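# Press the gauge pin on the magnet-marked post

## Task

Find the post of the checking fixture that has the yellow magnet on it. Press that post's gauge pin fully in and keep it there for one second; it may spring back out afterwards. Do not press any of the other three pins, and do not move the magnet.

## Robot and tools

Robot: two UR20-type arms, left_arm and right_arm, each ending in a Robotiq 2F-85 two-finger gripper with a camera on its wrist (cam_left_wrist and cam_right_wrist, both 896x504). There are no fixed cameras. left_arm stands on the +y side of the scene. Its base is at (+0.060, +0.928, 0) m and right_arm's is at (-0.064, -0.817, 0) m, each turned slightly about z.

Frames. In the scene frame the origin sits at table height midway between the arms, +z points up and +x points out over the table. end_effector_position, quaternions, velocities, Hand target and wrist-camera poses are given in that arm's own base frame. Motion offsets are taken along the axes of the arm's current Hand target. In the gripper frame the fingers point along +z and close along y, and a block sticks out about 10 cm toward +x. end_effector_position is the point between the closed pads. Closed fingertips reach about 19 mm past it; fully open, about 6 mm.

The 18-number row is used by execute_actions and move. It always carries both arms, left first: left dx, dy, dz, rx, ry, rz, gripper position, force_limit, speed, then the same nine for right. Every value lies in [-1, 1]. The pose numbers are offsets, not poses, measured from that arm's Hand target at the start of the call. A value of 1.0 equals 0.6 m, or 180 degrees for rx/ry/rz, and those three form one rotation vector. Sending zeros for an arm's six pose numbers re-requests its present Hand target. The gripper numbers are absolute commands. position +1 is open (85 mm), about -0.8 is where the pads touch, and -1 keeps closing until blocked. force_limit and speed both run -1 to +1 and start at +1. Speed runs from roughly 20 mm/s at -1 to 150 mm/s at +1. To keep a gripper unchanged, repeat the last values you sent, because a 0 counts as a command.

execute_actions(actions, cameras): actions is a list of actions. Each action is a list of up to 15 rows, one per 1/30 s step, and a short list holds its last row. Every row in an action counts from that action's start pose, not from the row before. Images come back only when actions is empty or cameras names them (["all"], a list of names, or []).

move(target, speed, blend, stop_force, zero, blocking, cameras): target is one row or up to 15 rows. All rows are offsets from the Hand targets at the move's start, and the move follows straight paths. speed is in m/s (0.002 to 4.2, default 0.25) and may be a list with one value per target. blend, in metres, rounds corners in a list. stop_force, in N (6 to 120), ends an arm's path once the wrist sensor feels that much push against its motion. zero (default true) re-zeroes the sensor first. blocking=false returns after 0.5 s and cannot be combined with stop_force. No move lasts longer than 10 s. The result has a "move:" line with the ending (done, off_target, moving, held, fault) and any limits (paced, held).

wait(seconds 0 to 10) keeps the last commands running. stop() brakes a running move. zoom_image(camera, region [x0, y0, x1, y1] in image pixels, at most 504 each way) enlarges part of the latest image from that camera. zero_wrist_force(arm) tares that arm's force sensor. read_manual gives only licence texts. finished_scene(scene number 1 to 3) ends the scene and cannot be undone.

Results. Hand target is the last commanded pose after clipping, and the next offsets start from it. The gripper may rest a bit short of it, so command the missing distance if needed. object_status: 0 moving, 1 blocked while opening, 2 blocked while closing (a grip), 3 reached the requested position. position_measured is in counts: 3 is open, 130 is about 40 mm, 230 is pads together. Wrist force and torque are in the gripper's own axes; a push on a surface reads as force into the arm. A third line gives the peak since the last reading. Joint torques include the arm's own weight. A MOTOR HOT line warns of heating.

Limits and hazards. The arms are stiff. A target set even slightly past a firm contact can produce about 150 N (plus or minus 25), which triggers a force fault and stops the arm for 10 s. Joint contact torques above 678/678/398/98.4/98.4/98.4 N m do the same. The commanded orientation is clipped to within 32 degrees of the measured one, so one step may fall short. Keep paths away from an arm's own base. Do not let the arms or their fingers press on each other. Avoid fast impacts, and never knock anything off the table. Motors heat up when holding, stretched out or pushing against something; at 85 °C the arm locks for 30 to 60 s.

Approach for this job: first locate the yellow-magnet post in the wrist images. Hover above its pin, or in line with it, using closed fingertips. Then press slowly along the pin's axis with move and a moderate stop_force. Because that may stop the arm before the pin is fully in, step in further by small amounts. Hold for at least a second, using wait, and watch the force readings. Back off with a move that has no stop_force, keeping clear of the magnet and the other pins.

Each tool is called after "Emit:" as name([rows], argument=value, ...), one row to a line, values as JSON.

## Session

Emit:
execute_actions(actions=[])

Scene clock: 0.00 s.
left_arm: end_effector_position=(+0.3071, -0.4220, +0.1602) position_measured=3 object_status=3 end_effector_quat_wxyz=(+0.066, +0.956, -0.074, +0.275) | right_arm: end_effector_position=(+0.4900, -0.3027, +0.2369) position_measured=3 object_status=3 end_effector_quat_wxyz=(+0.548, -0.467, -0.511, -0.471)
Joint positions: left_arm=[-1.763 -1.739 2.857 -2.766 -1.003 1.555] | right_arm=[2.511 -2.074 -2.06 -2.212 2.389 -0.015]
Joint velocities: within noise
Joint torques (N m): no reading
Motor temperatures (°C): left_arm=[24 35 26 38 34 33] | right_arm=[28 35 35 36 33 38]
Wrist force (N): no reading
Wrist torque (N m): no reading
Wrist force, peak (N): no reading
Hand target: left_arm +0.3071, -0.4220, +0.1602; +0.066, +0.956, -0.074, +0.275 | right_arm +0.4900, -0.3027, +0.2369; +0.548, -0.467, -0.511, -0.471
Tool commands: left_gripper/position=+1.0 left_gripper/force_limit=+1.0 left_gripper/speed=+1.0 right_gripper/position=+1.0 right_gripper/force_limit=+1.0 right_gripper/speed=+1.0
camera_calibration:
cam_left_wrist: T_world_to_cam=[[-0.204299, -0.976285, 0.0716159, -0.353754], [-0.955218, 0.182823, -0.232669, 0.427195], [0.214058, -0.115943, -0.969916, 0.170568], [0, 0, 0, 1]] pos_world=[0.299281, -0.40369, 0.290166]
cam_right_wrist: T_world_to_cam=[[0.98966, 0.130322, -0.059914, -0.419077], [-0.0206188, -0.284112, -0.958569, 0.167032], [-0.141945, 0.949893, -0.278487, 0.549542], [0, 0, 0, 1]] pos_world=[0.496192, -0.419935, 0.288044]

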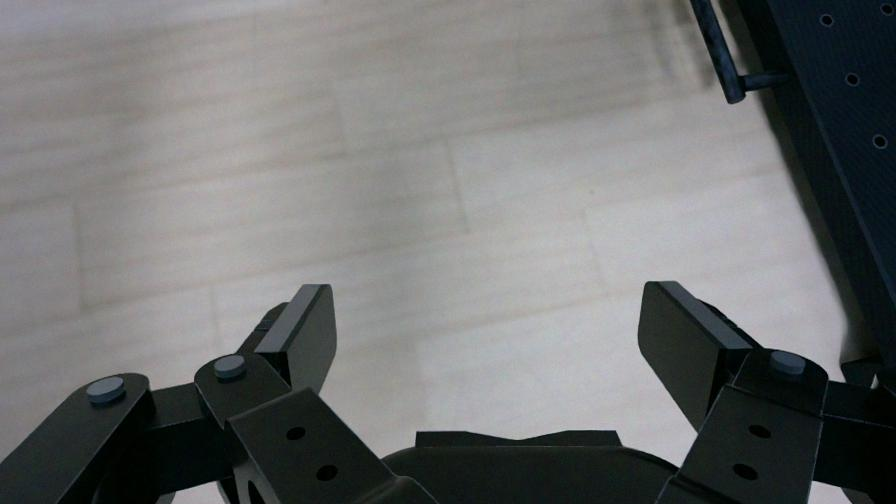

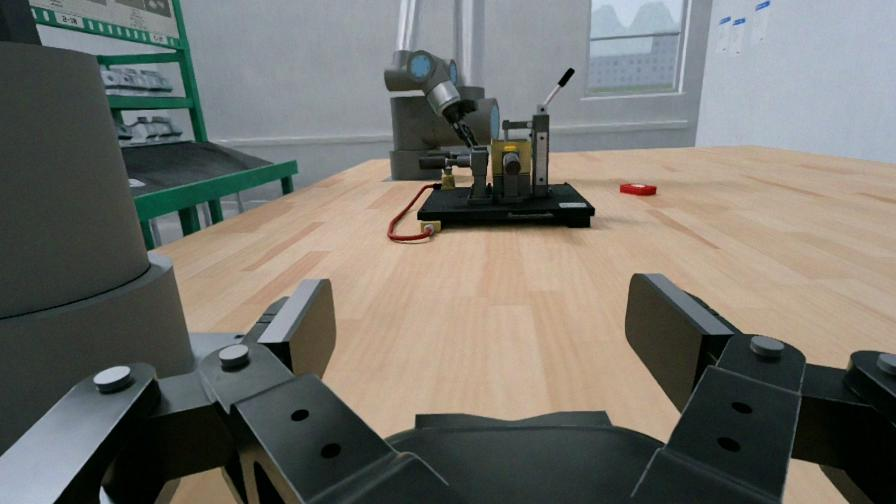

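Emit:
zoom_image(camera="cam_right_wrist", region=[380, 100, 610, 250])

Scaled by 2.191 from the camera's 896x504 image, which has a finer 1280x720 frame.

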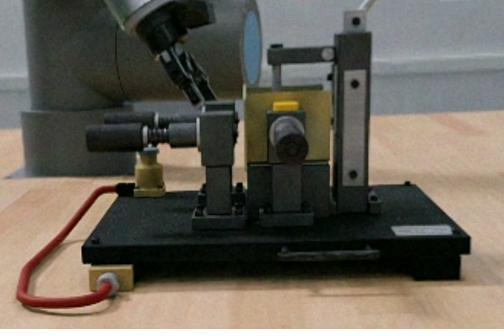

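Emit:
move(target=[0,0,0,0,0,0,1,1,1,0.032,0.27,0.73,-0.097,-0.260,0.027,-1,0,0], speed=0.3, cameras=["cam_right_wrist"])

Scene clock: 3.53 s.
left_arm: end_effector_position=(+0.3071, -0.4220, +0.1602) position_measured=3 object_status=3 end_effector_quat_wxyz=(+0.066, +0.956, -0.074, +0.275) | right_arm: end_effector_position=(+0.5987, +0.1506, +0.2699) position_measured=232 object_status=3 end_effector_quat_wxyz=(-0.244, +0.710, +0.591, +0.295)
Joint positions: left_arm=[-1.763 -1.739 2.857 -2.766 -1.003 1.555] | right_arm=[3.359 -1.619 -2.617 -0.104 2.28 2.111]
Joint torques (N m): left_arm=[3.21 -11.87 -55.2 -9.73 3.67 -0.82] | right_arm=[18.46 55.83 42.19 16.45 -1.08 4.65]
Wrist force (N): left_arm=[0.1 -0.2 -0.2] | right_arm=[-0.6 1.6 1.5]
Wrist torque (N m): left_arm=[-0.03 -0.01 0.00] | right_arm=[0.76 0.33 -0.52]
Wrist force, peak (N): left_arm=[0.3 0.3 -0.4] | right_arm=[3.0 1.6 4.2]
Hand target: left_arm +0.3071, -0.4220, +0.1602; +0.066, +0.956, -0.074, +0.275 | right_arm +0.5987, +0.1507, +0.2699; -0.244, +0.710, +0.591, +0.295
Off the commanded pose: left_arm 0.000 m, 0 deg | right_arm 0.000 m, 0 deg.
move: done
camera_calibration:
cam_right_wrist: T_world_to_cam=[[0.979785, -0.198359, -0.0259881, -0.537451], [-0.189138, -0.876146, -0.443391, 0.380761], [0.0651812, 0.439343, -0.895951, 0.263129], [0, 0, 0, 1]] pos_world=[0.581452, 0.11139, 0.390609]
Images, in order (width x height): cam_right_wrist 896x504.

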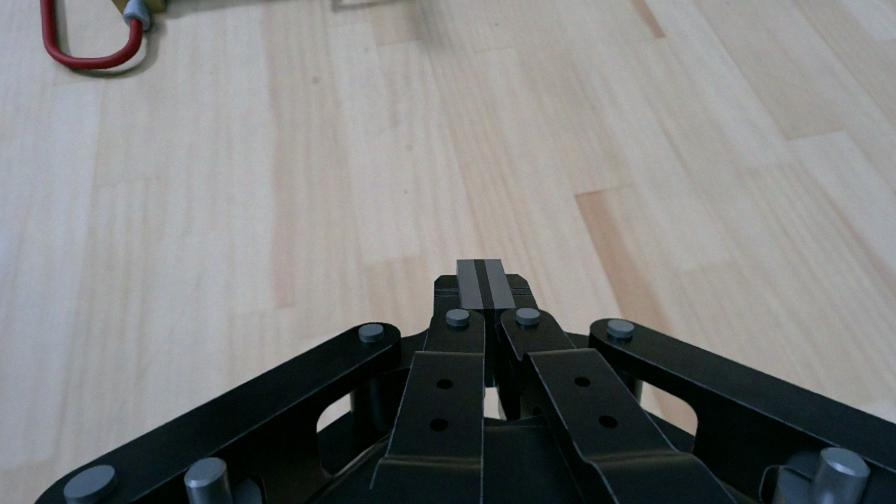

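Emit:
move(target=[0,0,0,0,0,0,1,1,1,0.293,-0.303,0.224,0,0.12,0,-1,0,0], speed=0.3, cameras=["cam_right_wrist"])

Emit:
zoom_image(camera="cam_right_wrist", region=[300, 0, 650, 260])

Scene clock: 5.67 s.
left_arm: end_effector_position=(+0.3071, -0.4220, +0.1602) position_measured=3 object_status=3 end_effector_quat_wxyz=(+0.066, +0.956, -0.074, +0.275) | right_arm: end_effector_position=(+0.4601, +0.3996, +0.2991) position_measured=232 object_status=3 end_effector_quat_wxyz=(-0.351, +0.643, +0.534, +0.422)
Joint positions: left_arm=[-1.763 -1.739 2.857 -2.766 -1.003 1.555] | right_arm=[3.881 -2.008 -2.812 1.181 2.157 2.849]
Joint torques (N m): left_arm=[-3.11 -14.22 -57.33 -10.41 3.38 -1.44] | right_arm=[24.27 77.46 -12.54 12.75 -2.67 5.48]
Wrist force (N): left_arm=[-0.1 0.1 0.1] | right_arm=[0.7 1.2 1.8]
Wrist torque (N m): left_arm=[0.01 0.02 0.00] | right_arm=[0.68 -0.07 -0.19]
Wrist force, peak (N): left_arm=[0.2 -0.3 -0.4] | right_arm=[1.9 -1.4 3.9]
Hand target: left_arm +0.3071, -0.4220, +0.1602; +0.066, +0.956, -0.074, +0.275 | right_arm +0.4601, +0.3996, +0.2990; -0.351, +0.643, +0.534, +0.422
Off the commanded pose: left_arm 0.000 m, 0 deg | right_arm 0.000 m, 0 deg.
move: done
camera_calibration:
cam_right_wrist: T_world_to_cam=[[0.981766, -0.187705, -0.030027, -0.355417], [-0.147726, -0.653973, -0.741954, 0.567025], [0.119632, 0.732861, -0.669778, -0.0210068], [0, 0, 0, 1]] pos_world=[0.435214, 0.319501, 0.395965]
Images, in order (width x height): cam_right_wrist 896x504.

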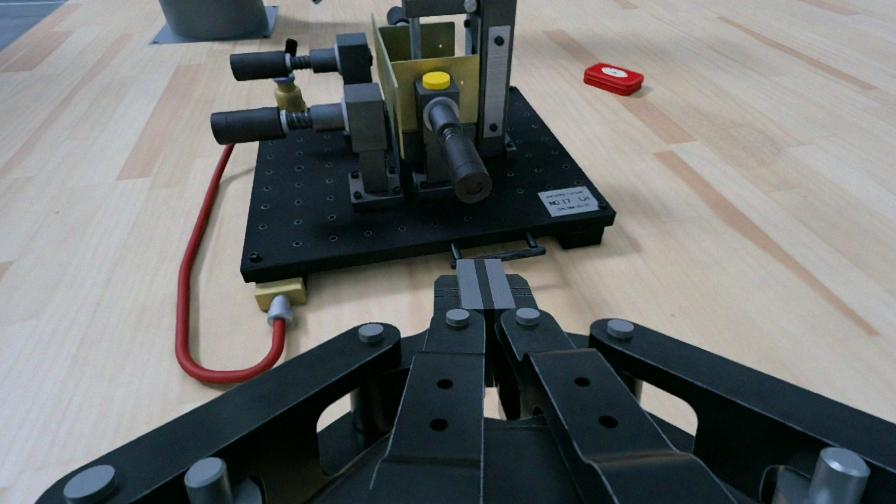

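Scaled by 1.440 from the camera's 896x504 image, which has a finer 1280x720 frame.

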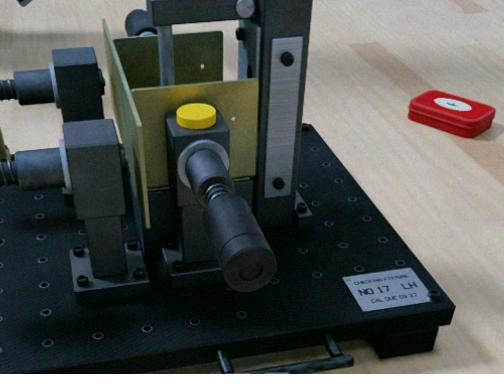

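Emit:
move(target=[0,0,0,0,0,0,1,1,1,-0.082,0.039,0.422,0.0566,-0.119,-0.0389,-1,0,0], speed=0.2, cameras=["cam_right_wrist"])

Emit:
zoom_image(camera="cam_right_wrist", region=[300, 50, 650, 400])

Scene clock: 9.77 s.
left_arm: end_effector_position=(+0.3071, -0.4220, +0.1602) position_measured=3 object_status=3 end_effector_quat_wxyz=(+0.066, +0.956, -0.074, +0.275) | right_arm: end_effector_position=(+0.5221, +0.6045, +0.1534) position_measured=232 object_status=3 end_effector_quat_wxyz=(-0.275, +0.643, +0.663, +0.268)
Joint positions: left_arm=[-1.763 -1.739 2.857 -2.766 -1.003 1.555] | right_arm=[4.065 -2.019 -2.539 0.51 2.03 2.624]
Joint torques (N m): left_arm=[-1.22 -9.33 -57.28 -9.84 3.02 -1.3] | right_arm=[16.32 97.71 37.3 6.54 -1.1 -7.68]
Wrist force (N): left_arm=[-0.1 0.0 -0.1] | right_arm=[0.0 0.4 1.7]
Wrist torque (N m): left_arm=[0.00 0.02 0.00] | right_arm=[0.65 0.11 0.01]
Wrist force, peak (N): left_arm=[0.4 0.1 -0.4] | right_arm=[0.9 1.4 4.3]
Hand target: left_arm +0.3071, -0.4220, +0.1602; +0.066, +0.956, -0.074, +0.275 | right_arm +0.5221, +0.6045, +0.1534; -0.275, +0.643, +0.663, +0.268
Off the commanded pose: left_arm 0.000 m, 0 deg | right_arm 0.000 m, 0 deg.
move: done
camera_calibration:
cam_right_wrist: T_world_to_cam=[[0.999589, 0.0145906, -0.0246693, -0.514656], [0.00209959, -0.895688, -0.444678, 0.624392], [-0.0285841, 0.444444, -0.895351, 0.0101069], [0, 0, 0, 1]] pos_world=[0.513423, 0.562278, 0.274007]
Images, in order (width x height): cam_right_wrist 896x504.

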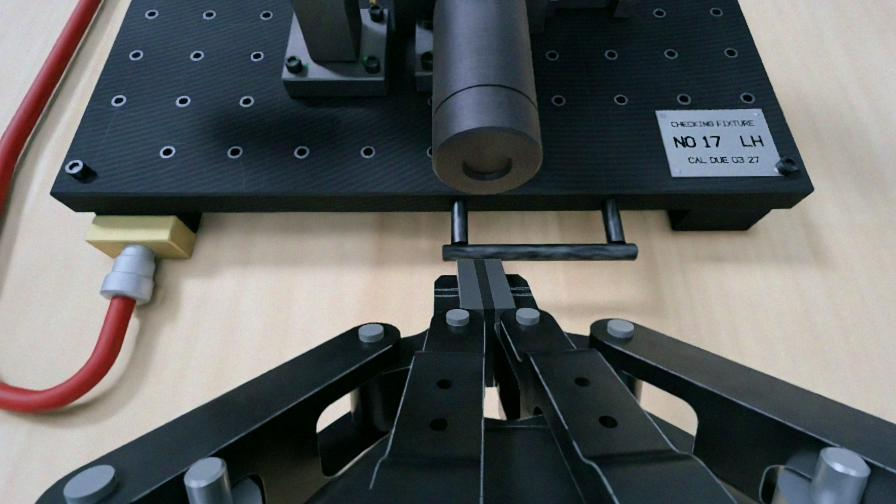

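Scaled by 1.440 from the camera's 896x504 image, which has a finer 1280x720 frame.

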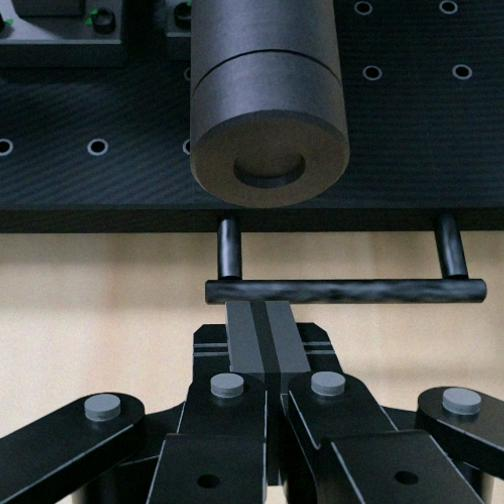

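Emit:
move(target=[0,0,0,0,0,0,1,1,1,0.0755,0.003,0.066,0,0,0,-1,0,0], speed=0.03, stop_force=8)

Emit:
move(target=[0,0,0,0,0,0,1,1,1,0.0424,0,0.0424,0,0,0,-1,0,0], speed=0.01, stop_force=40)

Emit:
move(target=[0,0,0,0,0,0,1,1,1,0.003,0,0.003,0,0,0,-1,0,0], speed=0.003, stop_force=18)

Emit:
wait(seconds=1.3, cameras=["cam_right_wrist"])

Scene clock: 12.33 s.
left_arm: end_effector_position=(+0.3071, -0.4220, +0.1602) position_measured=3 object_status=3 end_effector_quat_wxyz=(+0.066, +0.956, -0.074, +0.275) | right_arm: end_effector_position=(+0.5221, +0.6299, +0.1551) position_measured=232 object_status=3 end_effector_quat_wxyz=(-0.275, +0.643, +0.663, +0.268)
Joint positions: left_arm=[-1.763 -1.739 2.857 -2.766 -1.003 1.555] | right_arm=[4.089 -2.024 -2.516 0.501 2.015 2.645]
Joint torques (N m): left_arm=[5.05 -12.31 -57.53 -10.1 3.27 -1.49] | right_arm=[-18.15 140.4 15.26 15.9 5.55 -7.72]
Wrist force (N): left_arm=[0.1 0.1 0.0] | right_arm=[0.2 1.1 1.9]
Wrist torque (N m): left_arm=[0.02 -0.01 0.00] | right_arm=[0.81 0.07 0.01]
Wrist force, peak (N): left_arm=[0.5 0.1 -0.3] | right_arm=[-4.4 1.1 -0.5]
Hand target: left_arm +0.3071, -0.4220, +0.1602; +0.066, +0.956, -0.074, +0.275 | right_arm +0.5221, +0.6299, +0.1551; -0.275, +0.643, +0.663, +0.268 (not the last commanded pose)
Off the commanded pose: left_arm 0.000 m, 0 deg | right_arm 0.035 m, 0 deg.
move: contact (right_arm)

Scene clock: 15.57 s.
left_arm: end_effector_position=(+0.3071, -0.4220, +0.1602) position_measured=3 object_status=3 end_effector_quat_wxyz=(+0.066, +0.956, -0.074, +0.275) | right_arm: end_effector_position=(+0.5215, +0.6503, +0.1551) position_measured=232 object_status=3 end_effector_quat_wxyz=(-0.275, +0.643, +0.663, +0.268)
Joint positions: left_arm=[-1.763 -1.739 2.857 -2.766 -1.003 1.555] | right_arm=[4.109 -2.03 -2.499 0.496 2.003 2.662]
Joint torques (N m): left_arm=[7.05 -8.35 -54.54 -10.36 2.67 -1.62] | right_arm=[6.75 140.27 43.79 16.6 11.74 -7.63]
Wrist force (N): left_arm=[0.1 -0.1 -0.3] | right_arm=[-26.2 3.3 -32.7]
Wrist torque (N m): left_arm=[-0.01 -0.02 0.00] | right_arm=[0.78 0.00 -0.22]
Wrist force, peak (N): left_arm=[0.2 -0.1 -0.5] | right_arm=[-43.6 0.2 -74.7]
Hand target: left_arm +0.3071, -0.4220, +0.1602; +0.066, +0.956, -0.074, +0.275 | right_arm +0.5215, +0.6503, +0.1551; -0.275, +0.643, +0.663, +0.268 (not the last commanded pose)
Off the commanded pose: left_arm 0.000 m, 0 deg | right_arm 0.016 m, 0 deg.
move: contact (right_arm)

Scene clock: 16.30 s.
left_arm: end_effector_position=(+0.3071, -0.4220, +0.1602) position_measured=3 object_status=3 end_effector_quat_wxyz=(+0.066, +0.956, -0.074, +0.275) | right_arm: end_effector_position=(+0.5214, +0.6505, +0.1552) position_measured=232 object_status=3 end_effector_quat_wxyz=(-0.275, +0.643, +0.663, +0.268)
Joint positions: left_arm=[-1.763 -1.739 2.857 -2.766 -1.003 1.555] | right_arm=[4.109 -2.03 -2.498 0.496 2.002 2.662]
Joint torques (N m): left_arm=[-1.59 -11.93 -56.49 -10.37 2.61 -1.35] | right_arm=[31.61 120.82 66.18 11.59 12.62 -2.53]
Wrist force (N): left_arm=[0.1 -0.1 -0.4] | right_arm=[-42.5 3.6 -59.1]
Wrist torque (N m): left_arm=[-0.02 0.00 0.00] | right_arm=[0.73 -0.03 -0.20]
Wrist force, peak (N): left_arm=[0.0 0.2 -0.4] | right_arm=[-42.8 3.6 -59.1]
Hand target: left_arm +0.3071, -0.4220, +0.1602; +0.066, +0.956, -0.074, +0.275 | right_arm +0.5214, +0.6505, +0.1552; -0.275, +0.643, +0.663, +0.268 (not the last commanded pose)
Off the commanded pose: left_arm 0.000 m, 0 deg | right_arm 0.002 m, 0 deg.
move: contact (right_arm)

Scene clock: 17.60 s.
left_arm: end_effector_position=(+0.3071, -0.4220, +0.1602) position_measured=3 object_status=3 end_effector_quat_wxyz=(+0.066, +0.956, -0.074, +0.275) | right_arm: end_effector_position=(+0.5214, +0.6505, +0.1552) position_measured=232 object_status=3 end_effector_quat_wxyz=(-0.275, +0.643, +0.663, +0.268)
Joint positions: left_arm=[-1.763 -1.739 2.857 -2.766 -1.003 1.555] | right_arm=[4.109 -2.03 -2.499 0.496 2.003 2.662]
Joint torques (N m): left_arm=[-3.4 -12.72 -58.03 -9.97 2.89 -0.77] | right_arm=[21.13 130.05 60.82 12.24 14.55 -7.64]
Wrist force (N): left_arm=[0.1 -0.1 -0.2] | right_arm=[-42.0 4.4 -55.2]
Wrist torque (N m): left_arm=[-0.02 -0.01 0.00] | right_arm=[0.73 0.02 -0.20]
Wrist force, peak (N): left_arm=[-0.2 0.3 -0.5] | right_arm=[-43.4 4.0 -59.2]
Hand target: left_arm +0.3071, -0.4220, +0.1602; +0.066, +0.956, -0.074, +0.275 | right_arm +0.5214, +0.6505, +0.1552; -0.275, +0.643, +0.663, +0.268 (not the last commanded pose)
Tool commands: left_gripper/position=+1.0 left_gripper/force_limit=+1.0 left_gripper/speed=+1.0 right_gripper/position=-1.0 right_gripper/force_limit=+0.0 right_gripper/speed=+0.0
Off the commanded pose: left_arm 0.000 m, 0 deg | right_arm 0.002 m, 0 deg.
wait: 1.30 s; at rest by 0.17 s
camera_calibration:
cam_right_wrist: T_world_to_cam=[[0.999589, 0.014678, -0.024628, -0.514648], [0.00219885, -0.895728, -0.444598, 0.666347], [-0.0285857, 0.444361, -0.895392, -0.00868287], [0, 0, 0, 1]] pos_world=[0.512723, 0.608278, 0.275807]
Images, in order (width x height): cam_right_wrist 896x504.

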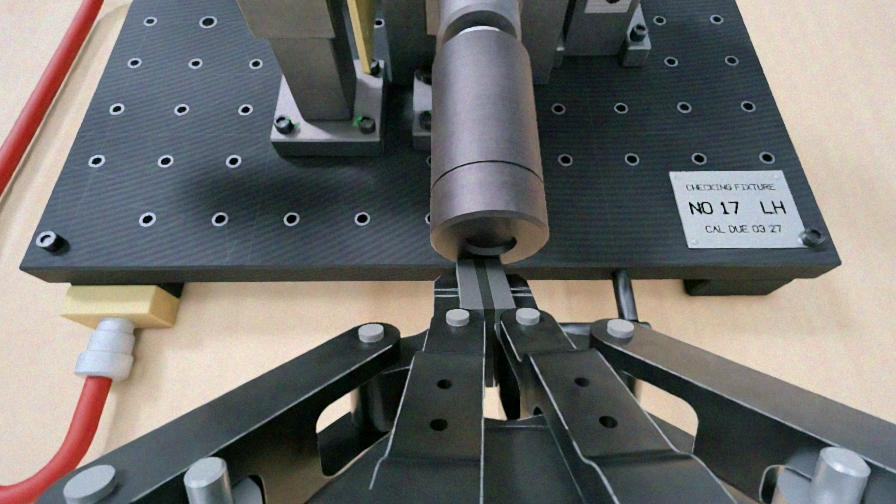

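Emit:
move(target=[0,0,0,0,0,0,1,1,1,-0.06,0,-0.06,0,0,0,-1,0,0], speed=0.06)

Emit:
finished_scene(scene=3)

Scene clock: 18.93 s.
left_arm: end_effector_position=(+0.3071, -0.4220, +0.1602) position_measured=3 object_status=3 end_effector_quat_wxyz=(+0.066, +0.956, -0.074, +0.275) | right_arm: end_effector_position=(+0.5230, +0.5998, +0.1551) position_measured=232 object_status=3 end_effector_quat_wxyz=(-0.275, +0.643, +0.663, +0.268)
Joint positions: left_arm=[-1.763 -1.739 2.857 -2.766 -1.003 1.555] | right_arm=[4.059 -2.015 -2.542 0.506 2.033 2.618]
Joint torques (N m): left_arm=[1.82 -8.13 -55.4 -9.29 2.25 -1.05] | right_arm=[-27.91 135.01 20.45 16.42 7.14 -7.08]
Wrist force (N): left_arm=[0.0 -0.1 0.0] | right_arm=[-0.4 0.2 1.8]
Wrist torque (N m): left_arm=[-0.03 0.00 0.00] | right_arm=[0.61 0.17 0.02]
Wrist force, peak (N): left_arm=[-0.4 0.0 0.3] | right_arm=[-41.5 4.3 -55.3]
Hand target: left_arm +0.3071, -0.4220, +0.1602; +0.066, +0.956, -0.074, +0.275 | right_arm +0.5230, +0.5996, +0.1551; -0.275, +0.643, +0.663, +0.268
Off the commanded pose: left_arm 0.000 m, 0 deg | right_arm 0.000 m, 0 deg.
move: done

The scene is finished: the task was done.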